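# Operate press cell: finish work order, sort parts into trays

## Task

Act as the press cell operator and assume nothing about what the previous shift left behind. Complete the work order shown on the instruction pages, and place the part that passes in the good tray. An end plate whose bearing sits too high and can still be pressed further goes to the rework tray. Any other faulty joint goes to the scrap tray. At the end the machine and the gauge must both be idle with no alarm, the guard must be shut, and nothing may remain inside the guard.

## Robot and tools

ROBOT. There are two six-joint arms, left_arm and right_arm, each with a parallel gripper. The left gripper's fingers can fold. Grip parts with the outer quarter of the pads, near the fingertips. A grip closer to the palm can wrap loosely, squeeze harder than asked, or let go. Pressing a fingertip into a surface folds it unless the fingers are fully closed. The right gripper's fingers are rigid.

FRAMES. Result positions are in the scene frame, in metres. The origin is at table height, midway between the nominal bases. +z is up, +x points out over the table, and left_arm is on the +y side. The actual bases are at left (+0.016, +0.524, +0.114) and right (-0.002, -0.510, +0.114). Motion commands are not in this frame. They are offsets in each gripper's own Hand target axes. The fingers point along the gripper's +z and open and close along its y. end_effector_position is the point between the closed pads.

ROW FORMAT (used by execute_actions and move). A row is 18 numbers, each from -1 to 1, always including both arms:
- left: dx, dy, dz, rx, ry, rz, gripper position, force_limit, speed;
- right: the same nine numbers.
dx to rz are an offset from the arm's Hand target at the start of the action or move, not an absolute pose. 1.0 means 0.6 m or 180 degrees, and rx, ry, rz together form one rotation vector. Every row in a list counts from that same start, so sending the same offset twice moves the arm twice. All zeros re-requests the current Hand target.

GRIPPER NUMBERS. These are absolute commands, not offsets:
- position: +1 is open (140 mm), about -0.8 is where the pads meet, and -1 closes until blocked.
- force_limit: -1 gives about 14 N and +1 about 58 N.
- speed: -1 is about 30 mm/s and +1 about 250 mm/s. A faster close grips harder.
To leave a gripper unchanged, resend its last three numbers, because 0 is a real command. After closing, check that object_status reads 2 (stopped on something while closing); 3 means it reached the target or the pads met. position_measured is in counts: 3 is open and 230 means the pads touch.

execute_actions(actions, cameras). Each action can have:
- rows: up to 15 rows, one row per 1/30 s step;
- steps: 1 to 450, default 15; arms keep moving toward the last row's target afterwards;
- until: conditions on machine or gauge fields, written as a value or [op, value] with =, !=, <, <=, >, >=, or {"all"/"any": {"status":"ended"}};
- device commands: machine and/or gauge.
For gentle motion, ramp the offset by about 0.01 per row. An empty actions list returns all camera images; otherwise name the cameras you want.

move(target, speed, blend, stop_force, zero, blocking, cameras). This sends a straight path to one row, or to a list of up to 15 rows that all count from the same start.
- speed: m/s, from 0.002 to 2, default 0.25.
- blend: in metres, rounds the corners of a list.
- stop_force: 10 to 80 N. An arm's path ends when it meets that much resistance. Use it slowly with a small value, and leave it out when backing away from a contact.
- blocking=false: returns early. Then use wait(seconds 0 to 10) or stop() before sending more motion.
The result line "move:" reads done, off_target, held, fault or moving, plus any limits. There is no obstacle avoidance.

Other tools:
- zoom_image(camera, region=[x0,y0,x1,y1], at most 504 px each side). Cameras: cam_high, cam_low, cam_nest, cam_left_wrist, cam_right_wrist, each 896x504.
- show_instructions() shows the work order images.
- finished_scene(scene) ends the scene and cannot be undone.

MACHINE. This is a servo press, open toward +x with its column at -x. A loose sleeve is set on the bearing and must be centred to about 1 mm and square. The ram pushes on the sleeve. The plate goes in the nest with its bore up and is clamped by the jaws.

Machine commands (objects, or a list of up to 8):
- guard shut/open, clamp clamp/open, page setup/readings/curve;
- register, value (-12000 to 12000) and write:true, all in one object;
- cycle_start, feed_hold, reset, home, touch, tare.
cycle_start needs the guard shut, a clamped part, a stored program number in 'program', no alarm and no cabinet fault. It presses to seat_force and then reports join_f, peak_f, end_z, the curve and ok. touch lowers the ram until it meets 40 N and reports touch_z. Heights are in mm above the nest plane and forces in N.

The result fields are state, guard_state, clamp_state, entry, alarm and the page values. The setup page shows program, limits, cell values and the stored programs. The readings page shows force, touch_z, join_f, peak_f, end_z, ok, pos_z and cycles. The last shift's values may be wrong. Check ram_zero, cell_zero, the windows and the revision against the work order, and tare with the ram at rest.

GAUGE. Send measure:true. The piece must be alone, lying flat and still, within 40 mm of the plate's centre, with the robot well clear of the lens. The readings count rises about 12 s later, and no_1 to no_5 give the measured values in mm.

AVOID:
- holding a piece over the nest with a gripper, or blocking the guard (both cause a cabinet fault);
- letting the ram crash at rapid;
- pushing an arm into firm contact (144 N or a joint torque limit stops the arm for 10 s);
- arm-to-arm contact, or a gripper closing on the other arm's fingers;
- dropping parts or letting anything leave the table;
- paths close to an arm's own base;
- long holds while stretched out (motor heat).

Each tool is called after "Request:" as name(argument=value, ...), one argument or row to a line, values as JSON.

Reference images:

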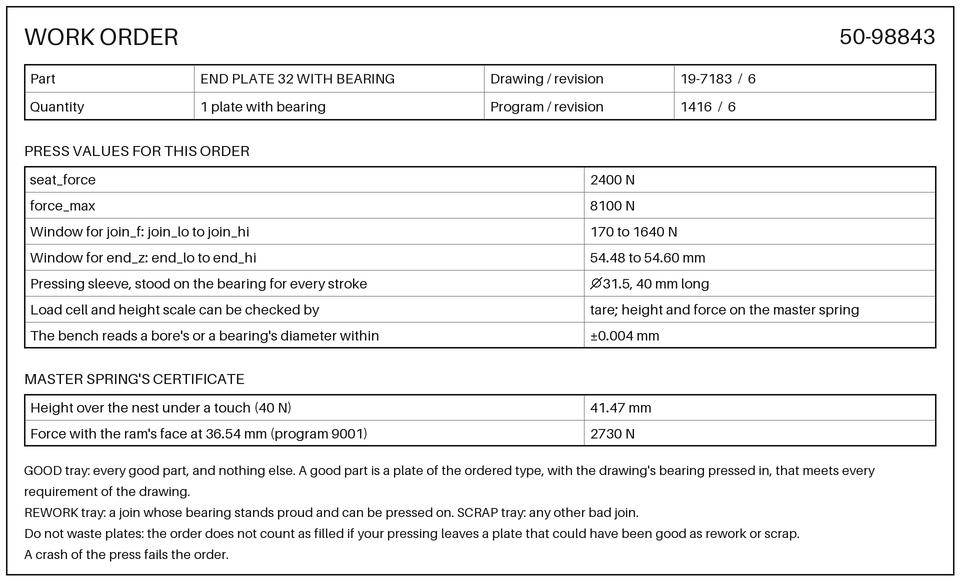

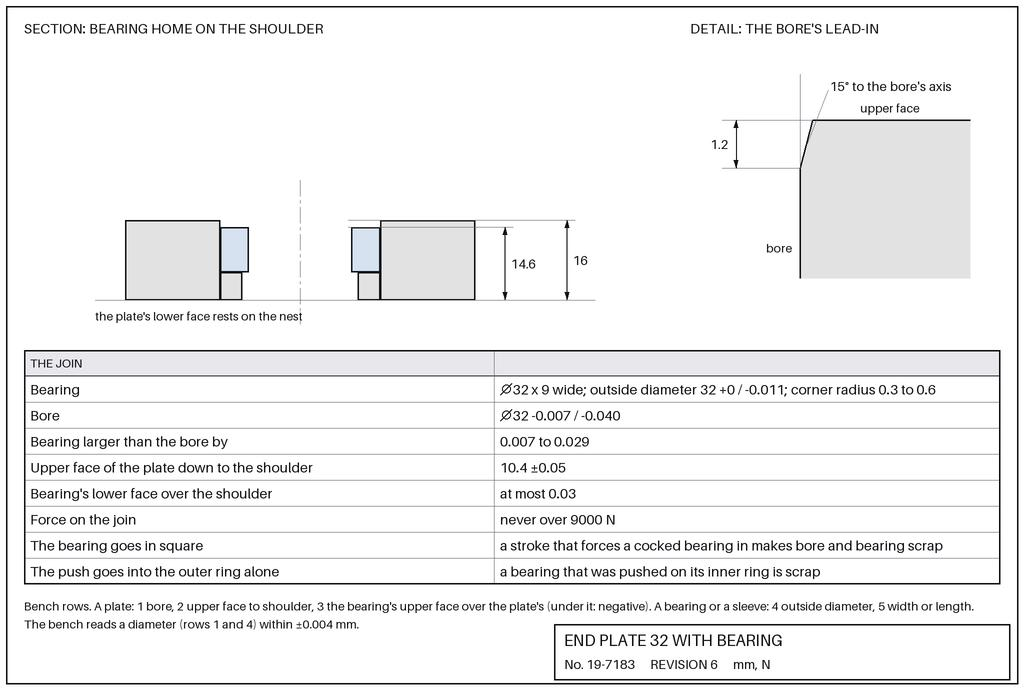

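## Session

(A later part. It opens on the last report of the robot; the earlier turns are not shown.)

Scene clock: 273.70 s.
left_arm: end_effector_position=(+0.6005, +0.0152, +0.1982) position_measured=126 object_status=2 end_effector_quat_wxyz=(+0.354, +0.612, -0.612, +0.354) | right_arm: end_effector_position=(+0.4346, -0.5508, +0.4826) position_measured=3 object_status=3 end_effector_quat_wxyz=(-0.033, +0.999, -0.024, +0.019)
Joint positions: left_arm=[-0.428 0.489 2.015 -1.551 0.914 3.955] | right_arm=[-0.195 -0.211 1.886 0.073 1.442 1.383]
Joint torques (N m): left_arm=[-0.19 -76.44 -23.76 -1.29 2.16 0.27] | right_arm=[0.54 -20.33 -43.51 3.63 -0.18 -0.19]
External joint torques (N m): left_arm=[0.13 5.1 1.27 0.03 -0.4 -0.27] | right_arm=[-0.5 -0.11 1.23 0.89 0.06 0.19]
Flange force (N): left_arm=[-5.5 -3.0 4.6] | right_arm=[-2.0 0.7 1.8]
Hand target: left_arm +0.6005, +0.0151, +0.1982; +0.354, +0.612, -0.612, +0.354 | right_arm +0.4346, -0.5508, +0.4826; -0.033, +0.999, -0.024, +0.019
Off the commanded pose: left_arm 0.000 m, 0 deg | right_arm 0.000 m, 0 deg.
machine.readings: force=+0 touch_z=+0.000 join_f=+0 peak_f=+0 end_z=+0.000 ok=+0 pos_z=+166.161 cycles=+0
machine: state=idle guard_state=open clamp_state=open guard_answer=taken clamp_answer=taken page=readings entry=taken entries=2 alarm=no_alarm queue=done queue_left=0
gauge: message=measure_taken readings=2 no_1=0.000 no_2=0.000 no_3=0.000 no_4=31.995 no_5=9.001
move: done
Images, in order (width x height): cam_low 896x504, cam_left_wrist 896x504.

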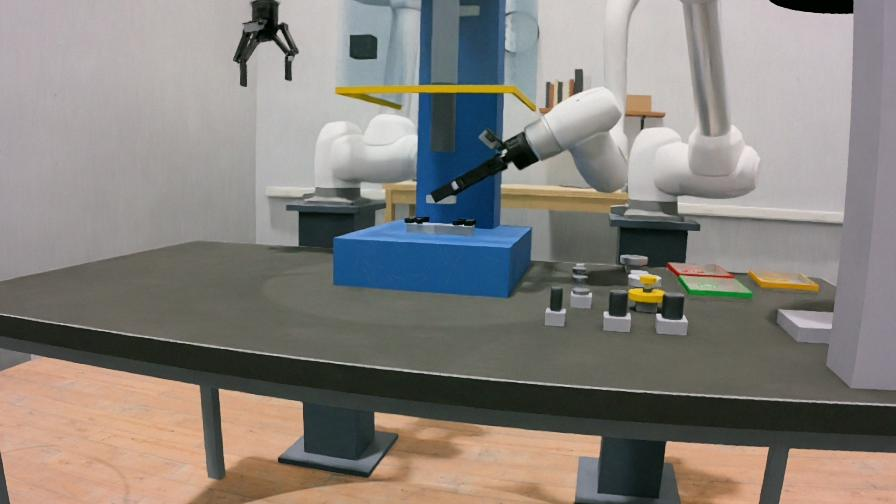

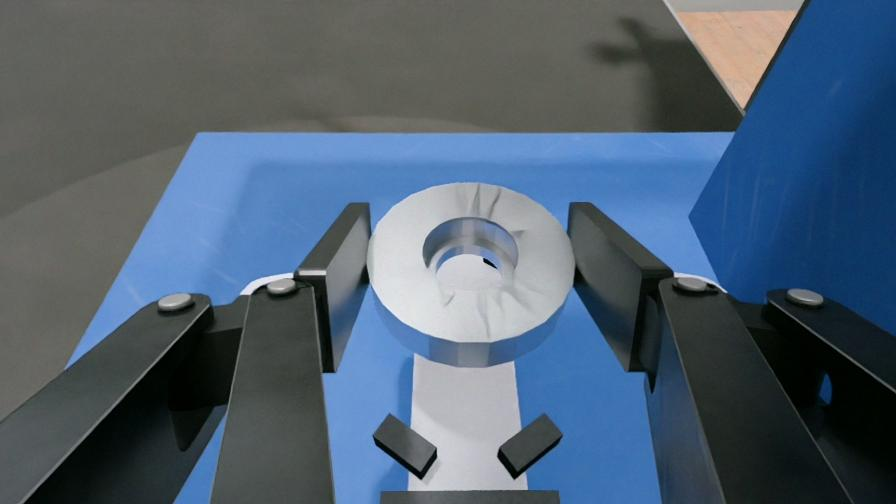

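Request:
move(
  target=[
    [-0.113,0,-0.3185,0,0,0,-1,-0.2,-1,0,0,0,0,0,0,1,1,1],
    [-0.3893,-0.1992,-0.7469,0.5052,0,-0.2917,-1,-0.2,-1,0,0,0,0,0,0,1,1,1],
  ],
  cameras=[],
  speed=[0.2,0.25],
  blend=[0.05,0],
)

Request:
move(
  target=[
    [0.0969,-0.2925,0.4011,0,0,0,-1,-0.2,-1,0,0,0,0,0,0,1,1,1],
    [-0.0114,-0.2925,0.4636,0,0,0,-1,-0.2,-1,0,0,0,0,0,0,1,1,1],
  ],
  cameras=[],
  speed=[0.25,0.12],
  blend=[0.03,0],
)

Request:
move(
  target=[-0.0433,0,0.025,0,0,0,-1,-0.2,-1,0,0,0,0,0,0,1,1,1],
  cameras=["cam_left_wrist"],
  speed=0.01,
  stop_force=10,
)

Scene clock: 298.90 s.
left_arm: end_effector_position=(+0.7201, +0.5200, +0.2197) position_measured=126 object_status=2 end_effector_quat_wxyz=(-0.065, +0.859, +0.113, +0.496) | right_arm: end_effector_position=(+0.4346, -0.5508, +0.4826) position_measured=3 object_status=3 end_effector_quat_wxyz=(-0.033, +0.999, -0.024, +0.019)
Joint positions: left_arm=[-0.274 0.242 2.368 -3.975 0.625 5.16] | right_arm=[-0.195 -0.211 1.886 0.073 1.442 1.383]
Joint torques (N m): left_arm=[-0.19 -56.35 -27.49 -0.49 2.65 0.3] | right_arm=[0.2 -20.33 -43.72 3.66 -0.18 -0.13]
External joint torques (N m): left_arm=[0.05 5.39 1.32 -0.36 -0.48 -0.3] | right_arm=[-0.25 -0.04 1.46 0.86 0.06 0.13]
Flange force (N): left_arm=[-7.4 1.9 8.5] | right_arm=[-2.1 0.3 2.2]
Hand target: left_arm +0.7201, +0.5200, +0.2197; -0.065, +0.859, +0.113, +0.496 | right_arm +0.4346, -0.5508, +0.4826; -0.033, +0.999, -0.024, +0.019
Off the commanded pose: left_arm 0.000 m, 0 deg | right_arm 0.000 m, 0 deg.
machine.readings: force=+0 touch_z=+0.000 join_f=+0 peak_f=+0 end_z=+0.000 ok=+0 pos_z=+166.161 cycles=+0
machine: state=idle guard_state=open clamp_state=open guard_answer=taken clamp_answer=taken page=readings entry=taken entries=2 alarm=no_alarm queue=done queue_left=0
gauge: message=measure_taken readings=2 no_1=0.000 no_2=0.000 no_3=0.000 no_4=31.995 no_5=9.001
move: done
No camera images: "cameras" was empty.

Scene clock: 301.10 s.
left_arm: end_effector_position=(+0.9042, +0.7508, +0.0746) position_measured=126 object_status=2 end_effector_quat_wxyz=(-0.065, +0.859, +0.113, +0.496) | right_arm: end_effector_position=(+0.4346, -0.5508, +0.4826) position_measured=3 object_status=3 end_effector_quat_wxyz=(-0.033, +0.999, -0.024, +0.019)
Joint positions: left_arm=[0.178 0.682 2.022 -3.25 0.611 4.765] | right_arm=[-0.195 -0.211 1.886 0.073 1.442 1.383]
Joint torques (N m): left_arm=[0.01 -90.99 -21.95 -1.51 2.92 0.28] | right_arm=[0.05 -20.13 -43.89 3.64 -0.23 -0.16]
External joint torques (N m): left_arm=[-0.11 4.81 1.07 -0.25 -0.49 -0.28] | right_arm=[-0.08 -0.26 1.61 0.87 0.11 0.16]
Flange force (N): left_arm=[-5.0 0.4 5.3] | right_arm=[-2.6 -0.2 2.4]
Hand target: left_arm +0.9042, +0.7508, +0.0745; -0.065, +0.859, +0.113, +0.496 | right_arm +0.4346, -0.5508, +0.4826; -0.033, +0.999, -0.024, +0.019
Off the commanded pose: left_arm 0.000 m, 0 deg | right_arm 0.000 m, 0 deg.
machine.readings: force=+0 touch_z=+0.000 join_f=+0 peak_f=+0 end_z=+0.000 ok=+0 pos_z=+166.161 cycles=+0
machine: state=idle guard_state=open clamp_state=open guard_answer=taken clamp_answer=taken page=readings entry=taken entries=2 alarm=no_alarm queue=done queue_left=0
gauge: message=measure_taken readings=2 no_1=0.000 no_2=0.000 no_3=0.000 no_4=31.995 no_5=9.001
move: done
No camera images: "cameras" was empty.

Scene clock: 303.80 s.
left_arm: end_effector_position=(+0.9043, +0.7509, +0.0537) position_measured=126 object_status=2 end_effector_quat_wxyz=(-0.065, +0.858, +0.113, +0.496) | right_arm: end_effector_position=(+0.4346, -0.5508, +0.4826) position_measured=3 object_status=3 end_effector_quat_wxyz=(-0.033, +0.999, -0.024, +0.019)
Joint positions: left_arm=[0.178 0.717 2.019 -3.246 0.644 4.759] | right_arm=[-0.195 -0.211 1.886 0.073 1.442 1.383]
Joint torques (N m): left_arm=[-0.25 -86.23 -17.77 -1.38 0.92 0.46] | right_arm=[0.52 -20.51 -43.68 3.66 -0.18 -0.18]
External joint torques (N m): left_arm=[-0.01 -1.47 -1.51 -0.22 1.49 -0.46] | right_arm=[-0.51 0.12 1.43 0.85 0.06 0.17]
Flange force (N): left_arm=[-0.1 0.2 0.0] | right_arm=[-1.9 0.8 2.2]
Hand target: left_arm +0.9043, +0.7509, +0.0536; -0.065, +0.859, +0.113, +0.496 (not the last commanded pose) | right_arm +0.4346, -0.5508, +0.4826; -0.033, +0.999, -0.024, +0.019
Off the commanded pose: left_arm 0.009 m, 0 deg | right_arm 0.000 m, 0 deg.
machine.readings: force=+0 touch_z=+0.000 join_f=+0 peak_f=+0 end_z=+0.000 ok=+0 pos_z=+166.161 cycles=+0
machine: state=idle guard_state=open clamp_state=open guard_answer=taken clamp_answer=taken page=readings entry=taken entries=2 alarm=no_alarm queue=done queue_left=0
gauge: message=measure_taken readings=2 no_1=0.000 no_2=0.000 no_3=0.000 no_4=31.995 no_5=9.001
move: contact (left_arm)
Images, in order (width x height): cam_left_wrist 896x504.

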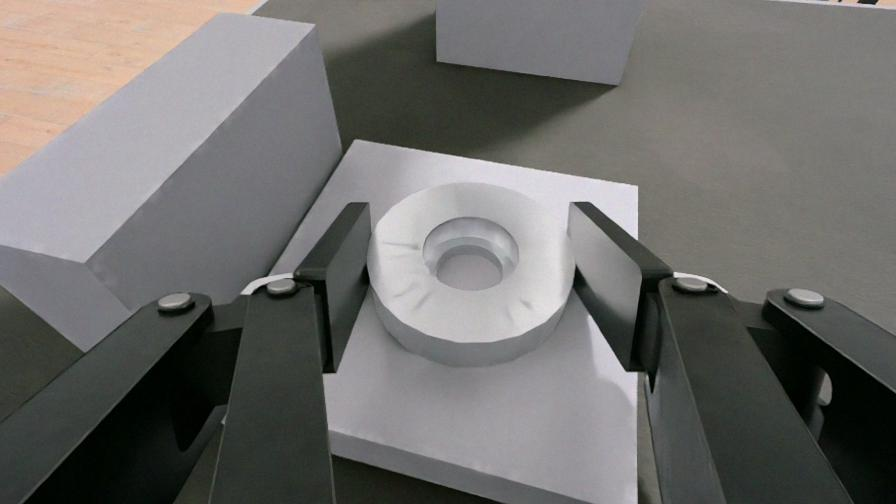

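Request:
move(
  target=[
    [0,0,0,0,0,0,0.2,-0.2,-0.5,0,0,0,0,0,0,1,1,1],
    [0,0,-0.42,0,0,0,0.2,-0.2,-0.5,0,0,0,0,0,0,1,1,1],
  ],
  cameras=[],
  speed=[0.05,0.2],
)

Request:
execute_actions(
  actions=[
    {"gauge":{"measure":true},"steps":440,"until":{"gauge":{"readings":["=",3]}}},
  ],
  cameras=[],
)

Scene clock: 314.10 s.
left_arm: end_effector_position=(+0.6934, +0.6945, +0.1796) position_measured=104 object_status=3 end_effector_quat_wxyz=(-0.065, +0.859, +0.113, +0.496) | right_arm: end_effector_position=(+0.4346, -0.5508, +0.4826) position_measured=3 object_status=3 end_effector_quat_wxyz=(-0.033, +0.999, -0.024, +0.019)
Joint positions: left_arm=[0.14 0.303 2.426 -3.302 0.638 4.786] | right_arm=[-0.195 -0.211 1.886 0.073 1.442 1.383]
Joint torques (N m): left_arm=[0 -56.66 -20.33 -1.41 2.55 0.28] | right_arm=[-0.02 -20.07 -43.8 3.64 -0.16 -0.09]
External joint torques (N m): left_arm=[-0.05 5.77 0.4 -0.2 -0.15 -0.28] | right_arm=[-0.01 -0.3 1.53 0.87 0.04 0.09]
Flange force (N): left_arm=[-8.6 0.5 10.8] | right_arm=[-2.6 -0.2 2.4]
Hand target: left_arm +0.6934, +0.6945, +0.1796; -0.065, +0.859, +0.113, +0.496 | right_arm +0.4346, -0.5508, +0.4826; -0.033, +0.999, -0.024, +0.019
Off the commanded pose: left_arm 0.000 m, 0 deg | right_arm 0.000 m, 0 deg.
machine.readings: force=+0 touch_z=+0.000 join_f=+0 peak_f=+0 end_z=+0.000 ok=+0 pos_z=+166.161 cycles=+0
machine: state=idle guard_state=open clamp_state=open guard_answer=taken clamp_answer=taken page=readings entry=taken entries=2 alarm=no_alarm queue=done queue_left=0
gauge: message=measure_taken readings=2 no_1=0.000 no_2=0.000 no_3=0.000 no_4=31.995 no_5=9.001
move: done
No camera images: "cameras" was empty.

Scene clock: 326.30 s.
left_arm: end_effector_position=(+0.6934, +0.6945, +0.1796) position_measured=104 object_status=3 end_effector_quat_wxyz=(-0.065, +0.859, +0.113, +0.496) | right_arm: end_effector_position=(+0.4346, -0.5508, +0.4826) position_measured=3 object_status=3 end_effector_quat_wxyz=(-0.033, +0.999, -0.024, +0.019)
Joint positions: left_arm=[0.14 0.303 2.426 -3.302 0.638 4.786] | right_arm=[-0.195 -0.211 1.886 0.073 1.442 1.383]
Joint torques (N m): left_arm=[0.1 -55.41 -20.31 -1.39 2.51 0.29] | right_arm=[0.02 -20.27 -43.64 3.69 -0.17 -0.13]
External joint torques (N m): left_arm=[-0.14 4.4 0.25 -0.23 -0.09 -0.3] | right_arm=[-0.06 -0.12 1.37 0.82 0.05 0.12]
Flange force (N): left_arm=[-6.6 0.8 8.3] | right_arm=[-2.0 -0.2 2.1]
Hand target: left_arm +0.6934, +0.6945, +0.1796; -0.065, +0.859, +0.113, +0.496 | right_arm +0.4346, -0.5508, +0.4826; -0.033, +0.999, -0.024, +0.019
Tool commands: left_gripper/position=+0.2 left_gripper/force_limit=-0.2 left_gripper/speed=-0.5 right_gripper/position=+1.0 right_gripper/force_limit=+1.0 right_gripper/speed=+1.0
Off the commanded pose: left_arm 0.000 m, 0 deg | right_arm 0.000 m, 0 deg.
machine.readings: force=+0 touch_z=+0.000 join_f=+0 peak_f=+0 end_z=+0.000 ok=+0 pos_z=+166.161 cycles=+0
machine: state=idle guard_state=open clamp_state=open guard_answer=taken clamp_answer=taken page=readings entry=taken entries=2 alarm=no_alarm queue=done queue_left=0
gauge: message=measure_taken readings=3 no_1=31.978 no_2=10.414 no_3=0.000 no_4=0.000 no_5=0.000
No camera images: "cameras" was empty.

Request:
move(
  target=[-0.0356,0.2435,0.1855,-0.5052,0,0.2917,0.3,-0.2,0,0,0,0,0,0,0,1,1,1],
  cameras=["cam_left_wrist"],
  speed=0.3,
)

Scene clock: 346.70 s.
left_arm: end_effector_position=(+0.8140, +0.5755, +0.1056) position_measured=91 object_status=3 end_effector_quat_wxyz=(+0.354, +0.612, -0.612, +0.354) | right_arm: end_effector_position=(+0.4346, -0.5508, +0.4826) position_measured=3 object_status=3 end_effector_quat_wxyz=(-0.033, +0.999, -0.024, +0.019)
Joint positions: left_arm=[0.351 0.866 1.493 -0.958 1.433 3.984] | right_arm=[-0.195 -0.211 1.886 0.073 1.442 1.383]
Joint torques (N m): left_arm=[-0.13 -109.82 -27.15 0.4 1.94 0.25] | right_arm=[0.17 -20.06 -43.6 3.71 -0.21 -0.15]
External joint torques (N m): left_arm=[0.17 4.28 0.82 -0.24 -0.14 -0.26] | right_arm=[-0.17 -0.3 1.39 0.8 0.09 0.14]
Flange force (N): left_arm=[-4.6 -2.8 1.5] | right_arm=[-2.4 0.0 2.0]
Hand target: left_arm +0.8140, +0.5755, +0.1056; +0.354, +0.612, -0.612, +0.354 | right_arm +0.4346, -0.5508, +0.4826; -0.033, +0.999, -0.024, +0.019
Off the commanded pose: left_arm 0.000 m, 0 deg | right_arm 0.000 m, 0 deg.
machine.readings: force=+0 touch_z=+0.000 join_f=+0 peak_f=+0 end_z=+0.000 ok=+0 pos_z=+166.161 cycles=+0
machine: state=idle guard_state=open clamp_state=open guard_answer=taken clamp_answer=taken page=readings entry=taken entries=2 alarm=no_alarm queue=done queue_left=0
gauge: message=measure_taken readings=3 no_1=31.978 no_2=10.414 no_3=0.000 no_4=0.000 no_5=0.000
move: done
Images, in order (width x height): cam_left_wrist 896x504.

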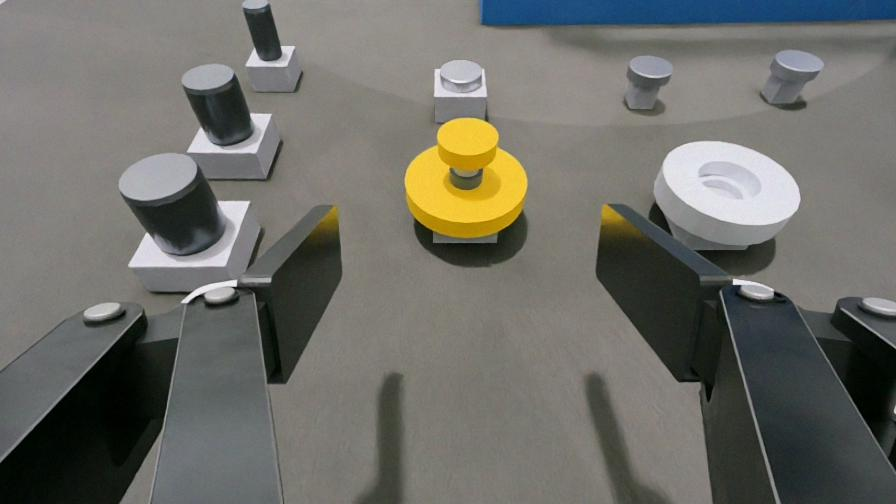

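Request:
move(
  target=[-0.0022,0.0042,0.1966,0,0,0,0.3,-0.2,0,0,0,0,0,0,0,1,1,1],
  cameras=["cam_left_wrist","cam_low"],
  speed=0.12,
)

Request:
zoom_image(
  camera="cam_low",
  region=[580, 220, 740, 340],
)

Scene clock: 361.83 s.
left_arm: end_effector_position=(+0.8115, +0.4740, +0.0455) position_measured=91 object_status=3 end_effector_quat_wxyz=(+0.354, +0.612, -0.612, +0.354) | right_arm: end_effector_position=(+0.4346, -0.5508, +0.4826) position_measured=3 object_status=3 end_effector_quat_wxyz=(-0.033, +0.999, -0.024, +0.019)
Joint positions: left_arm=[0.238 0.899 1.579 -1.055 1.306 4.046] | right_arm=[-0.195 -0.211 1.886 0.073 1.442 1.383]
Joint torques (N m): left_arm=[0.51 -107.53 -22.86 0.13 2.03 0.26] | right_arm=[0.17 -20.09 -43.62 3.62 -0.2 -0.16]
External joint torques (N m): left_arm=[-0.51 3.43 0.37 -0.27 -0.13 -0.27] | right_arm=[-0.22 -0.31 1.31 0.9 0.08 0.16]
Flange force (N): left_arm=[-3.5 -2.8 2.3] | right_arm=[-2.4 0.1 1.9]
Hand target: left_arm +0.8115, +0.4740, +0.0455; +0.354, +0.612, -0.612, +0.354 | right_arm +0.4346, -0.5508, +0.4826; -0.033, +0.999, -0.024, +0.019
Off the commanded pose: left_arm 0.000 m, 0 deg | right_arm 0.000 m, 0 deg.
machine.readings: force=+0 touch_z=+0.000 join_f=+0 peak_f=+0 end_z=+0.000 ok=+0 pos_z=+166.161 cycles=+0
machine: state=idle guard_state=open clamp_state=open guard_answer=taken clamp_answer=taken page=readings entry=taken entries=2 alarm=no_alarm queue=done queue_left=0
gauge: message=measure_taken readings=3 no_1=31.978 no_2=10.414 no_3=0.000 no_4=0.000 no_5=0.000
move: done
Images, in order (width x height): cam_low 896x504, cam_left_wrist 896x504.

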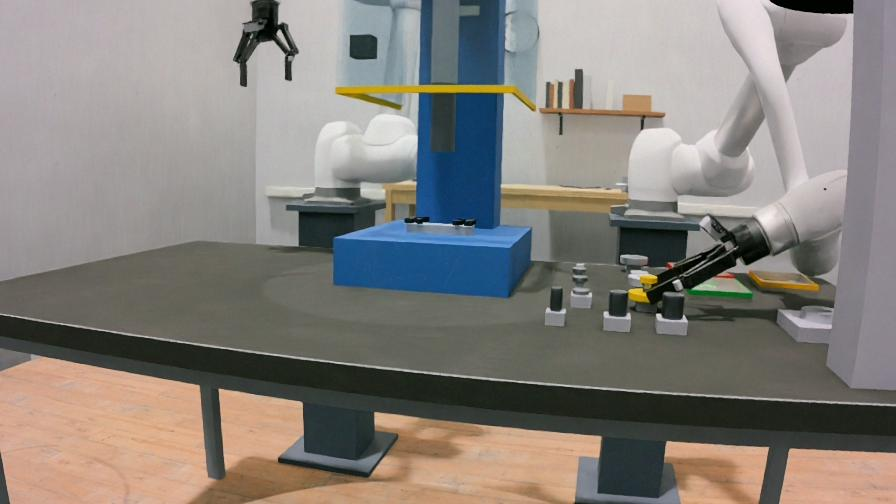

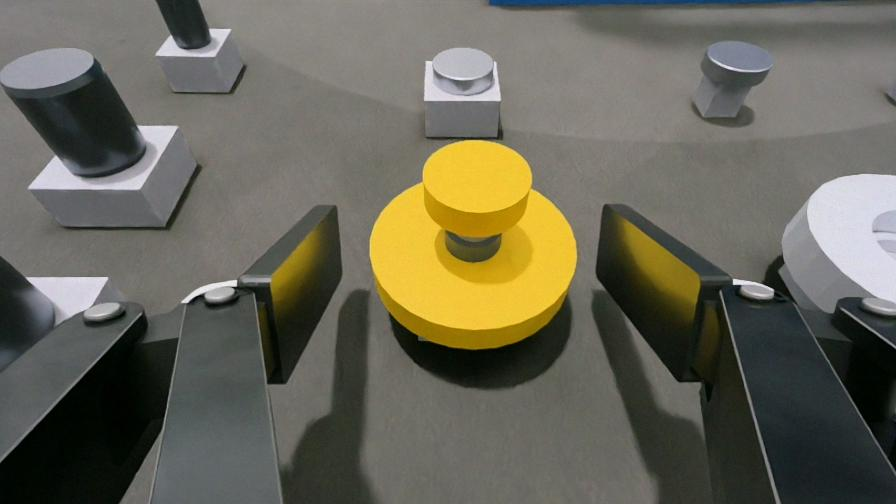

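Scaled by 3.150 from the camera's 896x504 image, which has a finer 1280x720 frame.

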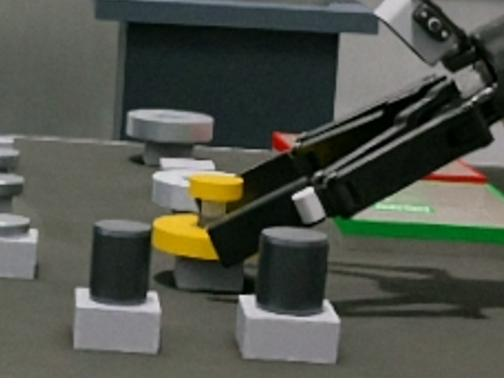

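Request:
execute_actions(
  actions=[
    {"rows":[[0,0,0,0,0,0,-1,-0.1,-1,0,0,0,0,0,0,1,1,1]],"steps":70},
  ],
  cameras=[],
)

Request:
move(
  target=[
    [0.0866,0,-0.05,0,0,0,-1,-0.1,-1,0,0,0,0,0,0,1,1,1],
    [0.4898,0.3517,0.2166,0,0,0,-1,-0.1,-1,0,0,0,0,0,0,1,1,1],
    [0.565,0.3517,0.5569,0,0,0,-1,-0.1,-1,0,0,0,0,0,0,1,1,1],
  ],
  cameras=["cam_left_wrist","cam_low","cam_nest"],
  speed=[0.08,0.2,0.15],
  blend=[0.02,0.04,0],
)

Request:
zoom_image(
  camera="cam_low",
  region=[380, 120, 500, 240],
)

Scene clock: 386.83 s.
left_arm: end_effector_position=(+0.8115, +0.4740, +0.0455) position_measured=125 object_status=2 end_effector_quat_wxyz=(+0.354, +0.612, -0.612, +0.354) | right_arm: end_effector_position=(+0.4346, -0.5508, +0.4826) position_measured=3 object_status=3 end_effector_quat_wxyz=(-0.033, +0.999, -0.024, +0.019)
Joint positions: left_arm=[0.237 0.899 1.579 -1.055 1.306 4.046] | right_arm=[-0.195 -0.211 1.886 0.073 1.442 1.383]
Joint torques (N m): left_arm=[-3.71 -102.42 -20.65 0.71 0.99 0.2] | right_arm=[-0.04 -20.01 -43.73 3.67 -0.17 -0.13]
External joint torques (N m): left_arm=[3.83 -0.83 -1.46 -0.83 0.91 -0.2] | right_arm=[0.01 -0.37 1.46 0.84 0.04 0.12]
Flange force (N): left_arm=[-1.5 -2.1 -5.2] | right_arm=[-2.6 -0.3 2.2]
Hand target: left_arm +0.8115, +0.4740, +0.0455; +0.354, +0.612, -0.612, +0.354 | right_arm +0.4346, -0.5508, +0.4826; -0.033, +0.999, -0.024, +0.019
Off the commanded pose: left_arm 0.000 m, 0 deg | right_arm 0.000 m, 0 deg.
machine.readings: force=+0 touch_z=+0.000 join_f=+0 peak_f=+0 end_z=+0.000 ok=+0 pos_z=+166.161 cycles=+0
machine: state=idle guard_state=open clamp_state=open guard_answer=taken clamp_answer=taken page=readings entry=taken entries=2 alarm=no_alarm queue=done queue_left=0
gauge: message=measure_taken readings=3 no_1=31.978 no_2=10.414 no_3=0.000 no_4=0.000 no_5=0.000
No camera images: "cameras" was empty.

Scene clock: 391.10 s.
left_arm: end_effector_position=(+0.6003, +0.0153, +0.1722) position_measured=125 object_status=2 end_effector_quat_wxyz=(+0.354, +0.612, -0.612, +0.354) | right_arm: end_effector_position=(+0.4346, -0.5508, +0.4826) position_measured=3 object_status=3 end_effector_quat_wxyz=(-0.033, +0.999, -0.024, +0.019)
Joint positions: left_arm=[-0.428 0.527 2.022 -1.586 0.914 4.012] | right_arm=[-0.195 -0.211 1.886 0.073 1.442 1.383]
Joint torques (N m): left_arm=[-0.21 -80.47 -23.51 -1.8 3 0.28] | right_arm=[0.04 -20.07 -43.45 3.67 -0.18 -0.1]
External joint torques (N m): left_arm=[0.22 7.3 2.66 0.53 -1.16 -0.28] | right_arm=[-0.05 -0.31 1.2 0.84 0.06 0.09]
Flange force (N): left_arm=[-8.3 -2.6 5.9] | right_arm=[-2.1 -0.1 1.8]
Hand target: left_arm +0.6003, +0.0152, +0.1722; +0.354, +0.612, -0.612, +0.354 | right_arm +0.4346, -0.5508, +0.4826; -0.033, +0.999, -0.024, +0.019
Off the commanded pose: left_arm 0.000 m, 0 deg | right_arm 0.000 m, 0 deg.
machine.readings: force=+0 touch_z=+0.000 join_f=+0 peak_f=+0 end_z=+0.000 ok=+0 pos_z=+166.161 cycles=+0
machine: state=idle guard_state=open clamp_state=open guard_answer=taken clamp_answer=taken page=readings entry=taken entries=2 alarm=no_alarm queue=done queue_left=0
gauge: message=measure_taken readings=3 no_1=31.978 no_2=10.414 no_3=0.000 no_4=0.000 no_5=0.000
move: done
Images, in order (width x height): cam_low 896x504, cam_nest 896x504, cam_left_wrist 896x504.

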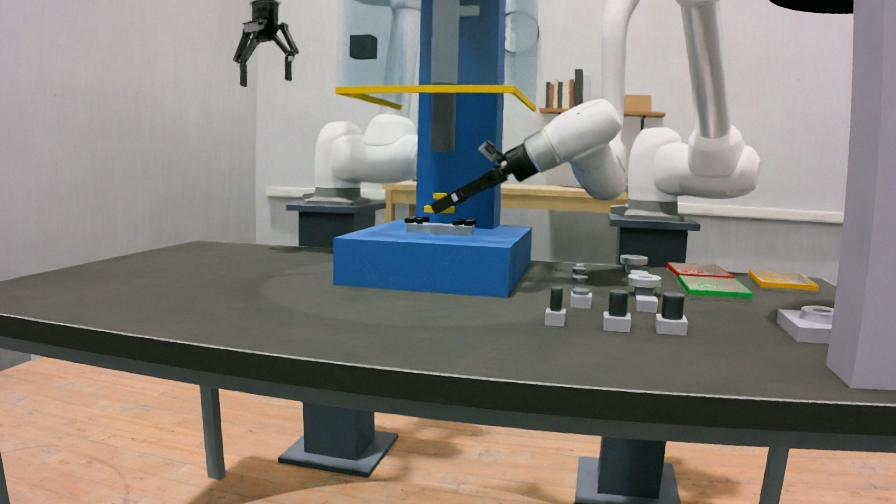

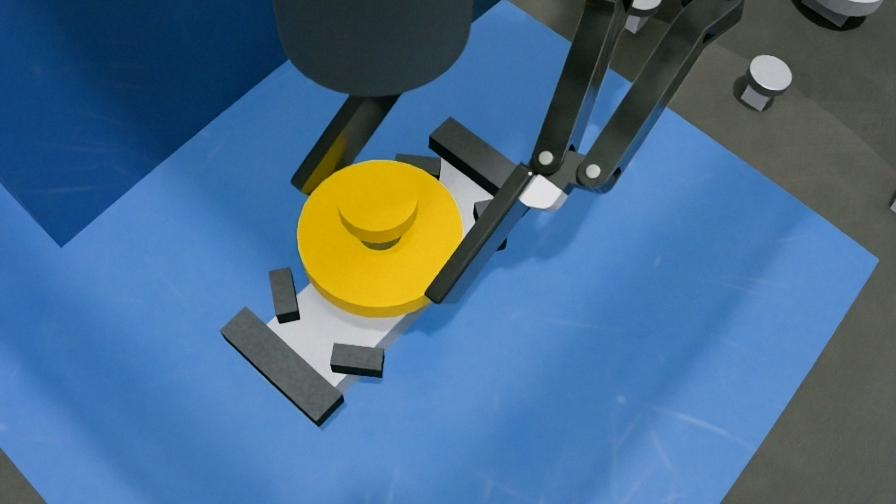

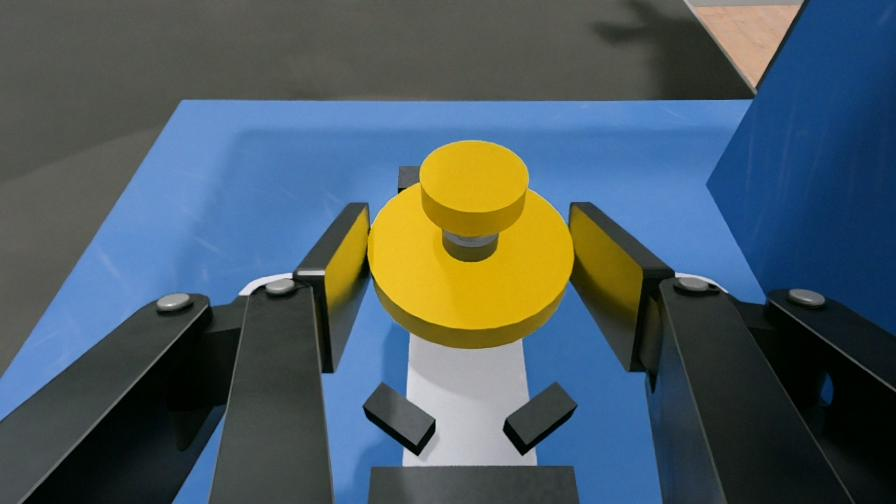

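Scaled by 4.200 from the camera's 896x504 image, which has a finer 1280x720 frame.

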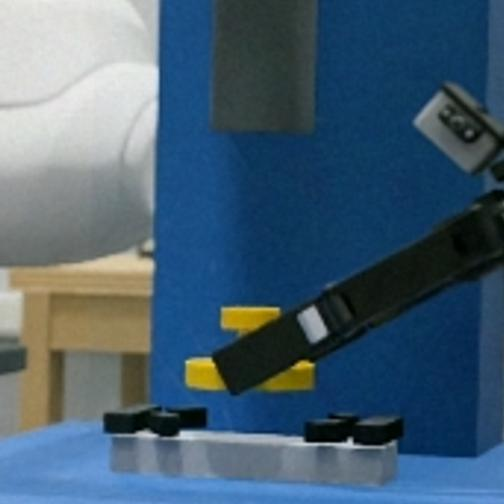

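Request:
move(
  target=[-0.0161,0,0.0054,0,0,0,-1,-0.1,-1,0,0,0,0,0,0,1,1,1],
  cameras=[],
  speed=0.05,
)

Request:
move(
  target=[-0.0505,0,0.0292,0,0,0,-1,-0.1,-1,0,0,0,0,0,0,1,1,1],
  cameras=["cam_nest","cam_left_wrist"],
  speed=0.012,
  stop_force=12,
)

Request:
move(
  target=[
    [0,0,0,0,0,0,0.3,-0.1,-0.5,0,0,0,0,0,0,1,1,1],
    [0,0,-0.48,0,0,0,0.3,-0.1,-0.5,0,0,0,0,0,0,1,1,1],
    [-0.1653,-0.1667,-0.78,0,0,0,0.3,-0.1,-0.5,0,0,0,0,0,0,1,1,1],
  ],
  cameras=["cam_nest","cam_low"],
  speed=[0.05,0.15,0.25],
  blend=[0,0.03,0],
)

Scene clock: 405.57 s.
left_arm: end_effector_position=(+0.6003, +0.0172, +0.1622) position_measured=125 object_status=2 end_effector_quat_wxyz=(+0.354, +0.612, -0.612, +0.354) | right_arm: end_effector_position=(+0.4346, -0.5508, +0.4826) position_measured=3 object_status=3 end_effector_quat_wxyz=(-0.033, +0.999, -0.024, +0.019)
Joint positions: left_arm=[-0.425 0.541 2.026 -1.597 0.916 4.035] | right_arm=[-0.195 -0.211 1.886 0.073 1.442 1.383]
Joint torques (N m): left_arm=[-0.37 -81.26 -22.61 -1.77 3.01 0.3] | right_arm=[-0.14 -20.46 -43.63 3.71 -0.2 -0.2]
External joint torques (N m): left_arm=[0.22 7.73 2.35 0.49 -1.13 -0.31] | right_arm=[0.13 0.09 1.39 0.8 0.07 0.19]
Flange force (N): left_arm=[-8.7 -3.4 6.5] | right_arm=[-1.6 -0.7 2.2]
Hand target: left_arm +0.6003, +0.0172, +0.1622; +0.354, +0.612, -0.612, +0.354 | right_arm +0.4346, -0.5508, +0.4826; -0.033, +0.999, -0.024, +0.019
Off the commanded pose: left_arm 0.000 m, 0 deg | right_arm 0.000 m, 0 deg.
machine.readings: force=+0 touch_z=+0.000 join_f=+0 peak_f=+0 end_z=+0.000 ok=+0 pos_z=+166.161 cycles=+0
machine: state=idle guard_state=open clamp_state=open guard_answer=taken clamp_answer=taken page=readings entry=taken entries=2 alarm=no_alarm queue=done queue_left=0
gauge: message=measure_taken readings=3 no_1=31.978 no_2=10.414 no_3=0.000 no_4=0.000 no_5=0.000
move: done
No camera images: "cameras" was empty.

Scene clock: 407.80 s.
left_arm: end_effector_position=(+0.6003, +0.0171, +0.1428) position_measured=125 object_status=2 end_effector_quat_wxyz=(+0.354, +0.612, -0.612, +0.354) | right_arm: end_effector_position=(+0.4346, -0.5508, +0.4826) position_measured=3 object_status=3 end_effector_quat_wxyz=(-0.033, +0.999, -0.024, +0.019)
Joint positions: left_arm=[-0.425 0.571 2.029 -1.623 0.918 4.077] | right_arm=[-0.195 -0.211 1.886 0.073 1.442 1.383]
Joint torques (N m): left_arm=[-0.22 -71.17 -15.84 0.19 -0.59 0.23] | right_arm=[0.04 -20.18 -43.68 3.68 -0.17 -0.11]
External joint torques (N m): left_arm=[0.05 -3.99 -3.26 -1.46 2.54 -0.24] | right_arm=[-0.08 -0.22 1.38 0.84 0.05 0.1]
Flange force (N): left_arm=[4.6 -1.8 -2.0] | right_arm=[-2.3 -0.1 2.1]
Hand target: left_arm +0.6003, +0.0171, +0.1428; +0.354, +0.612, -0.612, +0.354 (not the last commanded pose) | right_arm +0.4346, -0.5508, +0.4826; -0.033, +0.999, -0.024, +0.019
Off the commanded pose: left_arm 0.016 m, 0 deg | right_arm 0.000 m, 0 deg.
machine.readings: force=+0 touch_z=+0.000 join_f=+0 peak_f=+0 end_z=+0.000 ok=+0 pos_z=+166.161 cycles=+0
machine: state=idle guard_state=open clamp_state=open guard_answer=taken clamp_answer=taken page=readings entry=taken entries=2 alarm=no_alarm queue=done queue_left=0
gauge: message=measure_taken readings=3 no_1=31.978 no_2=10.414 no_3=0.000 no_4=0.000 no_5=0.000
move: contact (left_arm)
Images, in order (width x height): cam_nest 896x504, cam_left_wrist 896x504.

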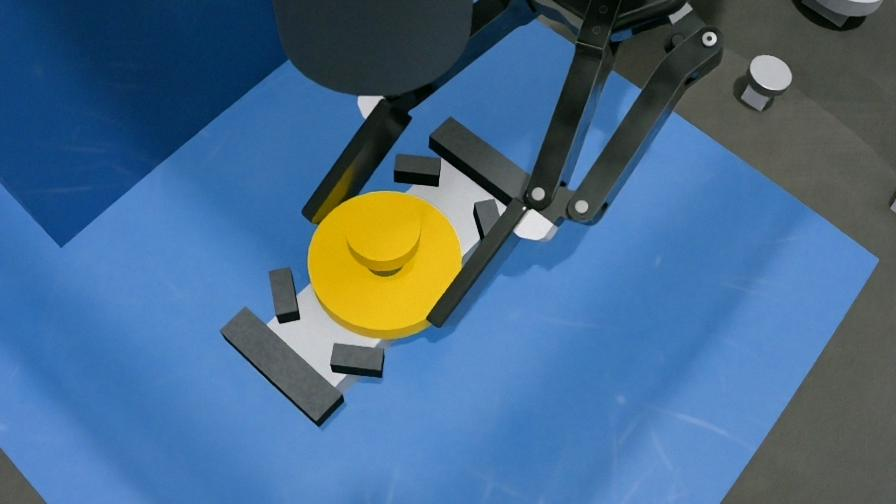

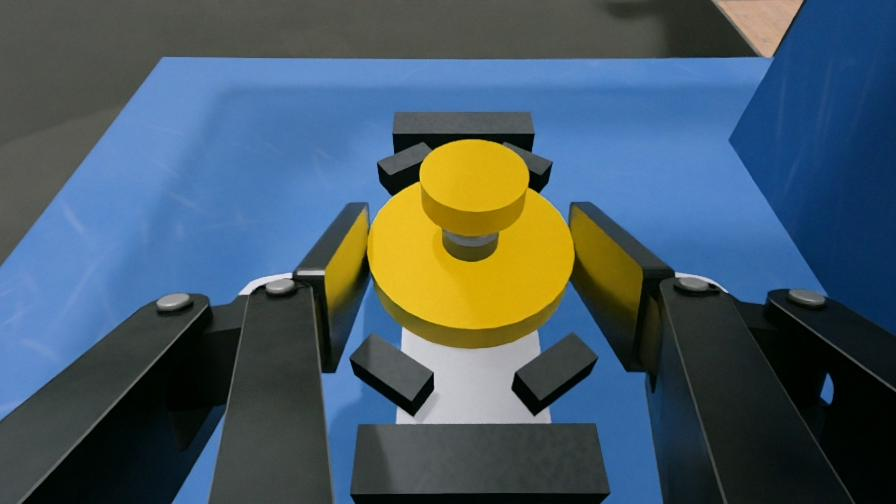

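Scene clock: 411.60 s.
left_arm: end_effector_position=(+0.7004, +0.4721, +0.2904) position_measured=91 object_status=3 end_effector_quat_wxyz=(+0.354, +0.612, -0.612, +0.354) | right_arm: end_effector_position=(+0.4346, -0.5508, +0.4826) position_measured=3 object_status=3 end_effector_quat_wxyz=(-0.033, +0.999, -0.024, +0.019)
Joint positions: left_arm=[0.273 0.491 1.771 -0.996 1.439 3.871] | right_arm=[-0.195 -0.211 1.886 0.073 1.442 1.383]
Joint torques (N m): left_arm=[0.16 -82.78 -29.93 0.23 1.77 0.28] | right_arm=[0.31 -20.08 -43.56 3.7 -0.23 -0.14]
External joint torques (N m): left_arm=[-0.18 3.95 0.47 -0.2 -0.15 -0.28] | right_arm=[-0.31 -0.34 1.24 0.82 0.1 0.14]
Flange force (N): left_arm=[-4.0 -4.1 1.5] | right_arm=[-2.4 0.4 1.7]
Hand target: left_arm +0.7004, +0.4722, +0.2904; +0.354, +0.612, -0.612, +0.354 | right_arm +0.4346, -0.5508, +0.4826; -0.033, +0.999, -0.024, +0.019
Off the commanded pose: left_arm 0.000 m, 0 deg | right_arm 0.000 m, 0 deg.
machine.readings: force=+0 touch_z=+0.000 join_f=+0 peak_f=+0 end_z=+0.000 ok=+0 pos_z=+166.161 cycles=+0
machine: state=idle guard_state=open clamp_state=open guard_answer=taken clamp_answer=taken page=readings entry=taken entries=2 alarm=no_alarm queue=done queue_left=0
gauge: message=measure_taken readings=3 no_1=31.978 no_2=10.414 no_3=0.000 no_4=0.000 no_5=0.000
move: done
Images, in order (width x height): cam_low 896x504, cam_nest 896x504.

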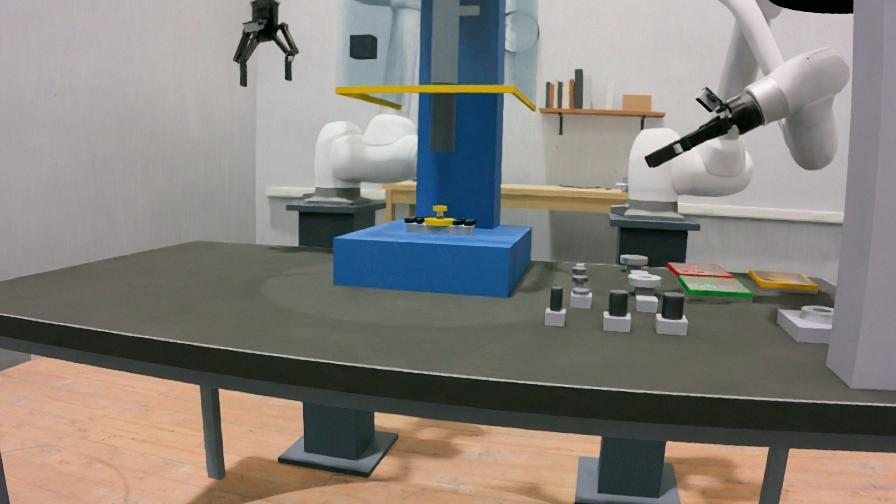

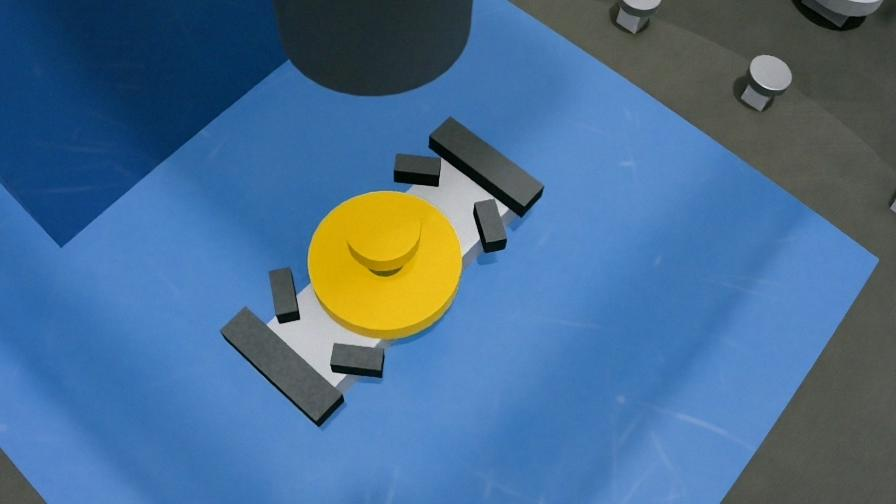

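Request:
execute_actions(
  actions=[
    {"machine":[{"clamp":"clamp"},{"guard":"shut"},{"tare":true},{"register":"seat_force","value":2400,"write":true},{"register":"join_lo","value":170,"write":true},{"register":"join_hi","value":1640,"write":true},{"page":"readings","touch":true}],"steps":420,"until":{"machine":{"queue":["!=","running"]}}},
  ],
  cameras=["cam_nest","cam_high"],
)

Scene clock: 468.97 s.
left_arm: end_effector_position=(+0.7004, +0.4722, +0.2904) position_measured=91 object_status=3 end_effector_quat_wxyz=(+0.354, +0.612, -0.612, +0.354) | right_arm: end_effector_position=(+0.4346, -0.5508, +0.4826) position_measured=3 object_status=3 end_effector_quat_wxyz=(-0.033, +0.999, -0.024, +0.019)
Joint positions: left_arm=[0.273 0.491 1.771 -0.996 1.439 3.871] | right_arm=[-0.195 -0.211 1.886 0.073 1.442 1.383]
Joint torques (N m): left_arm=[-0.35 -82.76 -30.18 0.27 1.77 0.27] | right_arm=[0.35 -20.07 -43.8 3.68 -0.2 -0.14]
External joint torques (N m): left_arm=[0.25 4.14 0.56 -0.25 -0.17 -0.27] | right_arm=[-0.33 -0.31 1.56 0.82 0.08 0.14]
Flange force (N): left_arm=[-4.5 -4.0 1.2] | right_arm=[-2.8 0.4 2.3]
Hand target: left_arm +0.7004, +0.4722, +0.2904; +0.354, +0.612, -0.612, +0.354 | right_arm +0.4346, -0.5508, +0.4826; -0.033, +0.999, -0.024, +0.019
Tool commands: left_gripper/position=+0.3 left_gripper/force_limit=-0.1 left_gripper/speed=-0.5 right_gripper/position=+1.0 right_gripper/force_limit=+1.0 right_gripper/speed=+1.0
Off the commanded pose: left_arm 0.000 m, 0 deg | right_arm 0.000 m, 0 deg.
machine.readings: force=+0 touch_z=+0.000 join_f=+0 peak_f=+0 end_z=+0.000 ok=+0 pos_z=+52.961 cycles=+0
machine: state=busy guard_state=shut clamp_state=clamped guard_answer=taken clamp_answer=taken page=readings entry=taken entries=7 alarm=no_alarm queue=running queue_left=0
gauge: message=measure_taken readings=3 no_1=31.978 no_2=10.414 no_3=0.000 no_4=0.000 no_5=0.000
Images, in order (width x height): cam_high 896x504, cam_nest 896x504.

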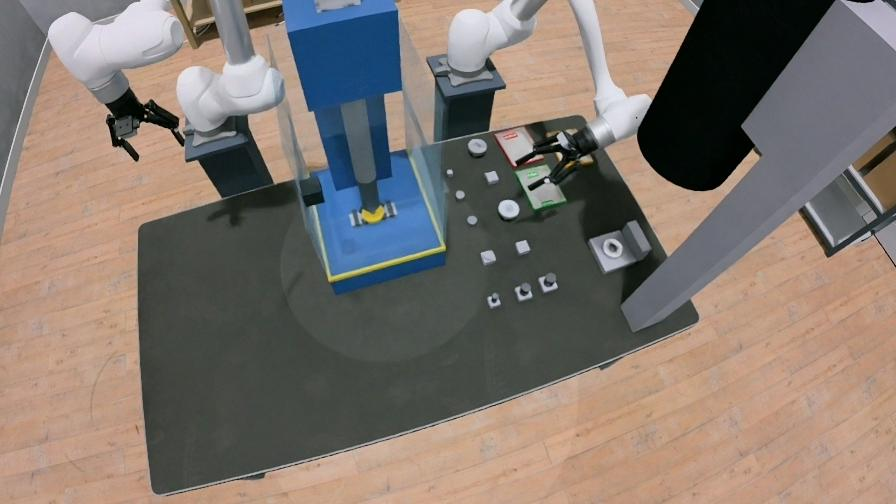

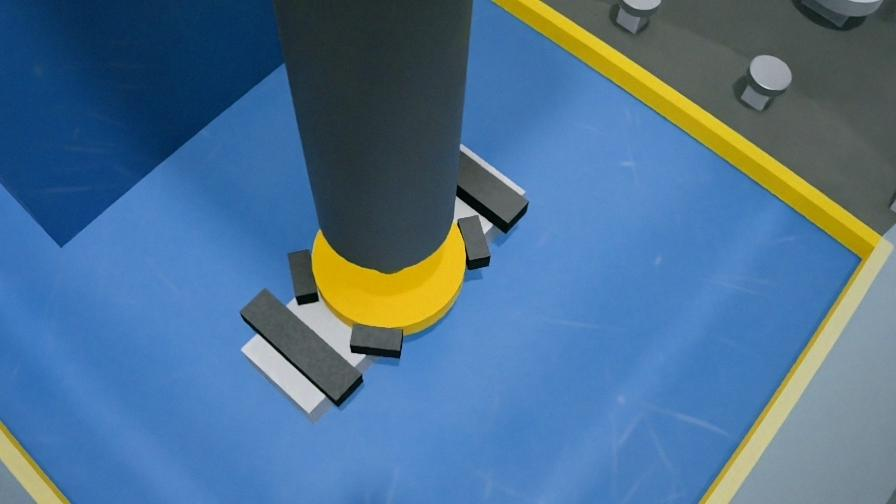

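Request:
execute_actions(
  actions=[
    {"steps":440,"until":{"machine":{"state":["=","idle"]}}},
  ],
)

Request:
execute_actions(
  actions=[
    {"machine":[{"register":"end_lo","value":54.48,"write":true},{"register":"end_hi","value":54.6,"write":true}],"steps":30},
  ],
)

Scene clock: 473.30 s.
left_arm: end_effector_position=(+0.7004, +0.4722, +0.2904) position_measured=91 object_status=3 end_effector_quat_wxyz=(+0.354, +0.612, -0.612, +0.354) | right_arm: end_effector_position=(+0.4346, -0.5508, +0.4826) position_measured=3 object_status=3 end_effector_quat_wxyz=(-0.033, +0.999, -0.024, +0.019)
Joint positions: left_arm=[0.273 0.491 1.771 -0.996 1.439 3.871] | right_arm=[-0.195 -0.211 1.886 0.073 1.442 1.383]
Joint torques (N m): left_arm=[-0.07 -82.79 -30.29 0.3 1.77 0.27] | right_arm=[0.45 -20.21 -43.69 3.63 -0.22 -0.14]
External joint torques (N m): left_arm=[-0.01 4.17 0.88 -0.28 -0.17 -0.27] | right_arm=[-0.52 -0.14 1.42 0.88 0.1 0.13]
Flange force (N): left_arm=[-4.4 -3.5 1.8] | right_arm=[-2.4 0.9 2.0]
Hand target: left_arm +0.7004, +0.4722, +0.2904; +0.354, +0.612, -0.612, +0.354 | right_arm +0.4346, -0.5508, +0.4826; -0.033, +0.999, -0.024, +0.019
Tool commands: left_gripper/position=+0.3 left_gripper/force_limit=-0.1 left_gripper/speed=-0.5 right_gripper/position=+1.0 right_gripper/force_limit=+1.0 right_gripper/speed=+1.0
Off the commanded pose: left_arm 0.000 m, 0 deg | right_arm 0.000 m, 0 deg.
machine.readings: force=+0 touch_z=+41.467 join_f=+0 peak_f=+0 end_z=+0.000 ok=+0 pos_z=+166.161 cycles=+0
machine: state=idle guard_state=shut clamp_state=clamped guard_answer=taken clamp_answer=taken page=readings entry=taken entries=7 alarm=no_alarm queue=done queue_left=0
gauge: message=measure_taken readings=3 no_1=31.978 no_2=10.414 no_3=0.000 no_4=0.000 no_5=0.000

Scene clock: 474.50 s.
left_arm: end_effector_position=(+0.7004, +0.4722, +0.2904) position_measured=91 object_status=3 end_effector_quat_wxyz=(+0.354, +0.612, -0.612, +0.354) | right_arm: end_effector_position=(+0.4346, -0.5508, +0.4826) position_measured=3 object_status=3 end_effector_quat_wxyz=(-0.033, +0.999, -0.024, +0.019)
Joint positions: left_arm=[0.273 0.491 1.771 -0.996 1.439 3.871] | right_arm=[-0.195 -0.211 1.886 0.073 1.442 1.383]
Joint torques (N m): left_arm=[-0.01 -82.43 -30.31 0.23 1.79 0.31] | right_arm=[0.04 -20.24 -43.49 3.68 -0.15 -0.08]
External joint torques (N m): left_arm=[-0.11 4.07 1.01 -0.21 -0.18 -0.31] | right_arm=[-0.06 -0.15 1.21 0.84 0.03 0.07]
Flange force (N): left_arm=[-4.2 -3.1 2.0] | right_arm=[-1.9 0.0 1.9]
Hand target: left_arm +0.7004, +0.4722, +0.2904; +0.354, +0.612, -0.612, +0.354 | right_arm +0.4346, -0.5508, +0.4826; -0.033, +0.999, -0.024, +0.019
Tool commands: left_gripper/position=+0.3 left_gripper/force_limit=-0.1 left_gripper/speed=-0.5 right_gripper/position=+1.0 right_gripper/force_limit=+1.0 right_gripper/speed=+1.0
Off the commanded pose: left_arm 0.000 m, 0 deg | right_arm 0.000 m, 0 deg.
machine.readings: force=+0 touch_z=+41.467 join_f=+0 peak_f=+0 end_z=+0.000 ok=+0 pos_z=+166.161 cycles=+0
machine: state=idle guard_state=shut clamp_state=clamped guard_answer=taken clamp_answer=taken page=readings entry=taken entries=9 alarm=no_alarm queue=done queue_left=0
gauge: message=measure_taken readings=3 no_1=31.978 no_2=10.414 no_3=0.000 no_4=0.000 no_5=0.000


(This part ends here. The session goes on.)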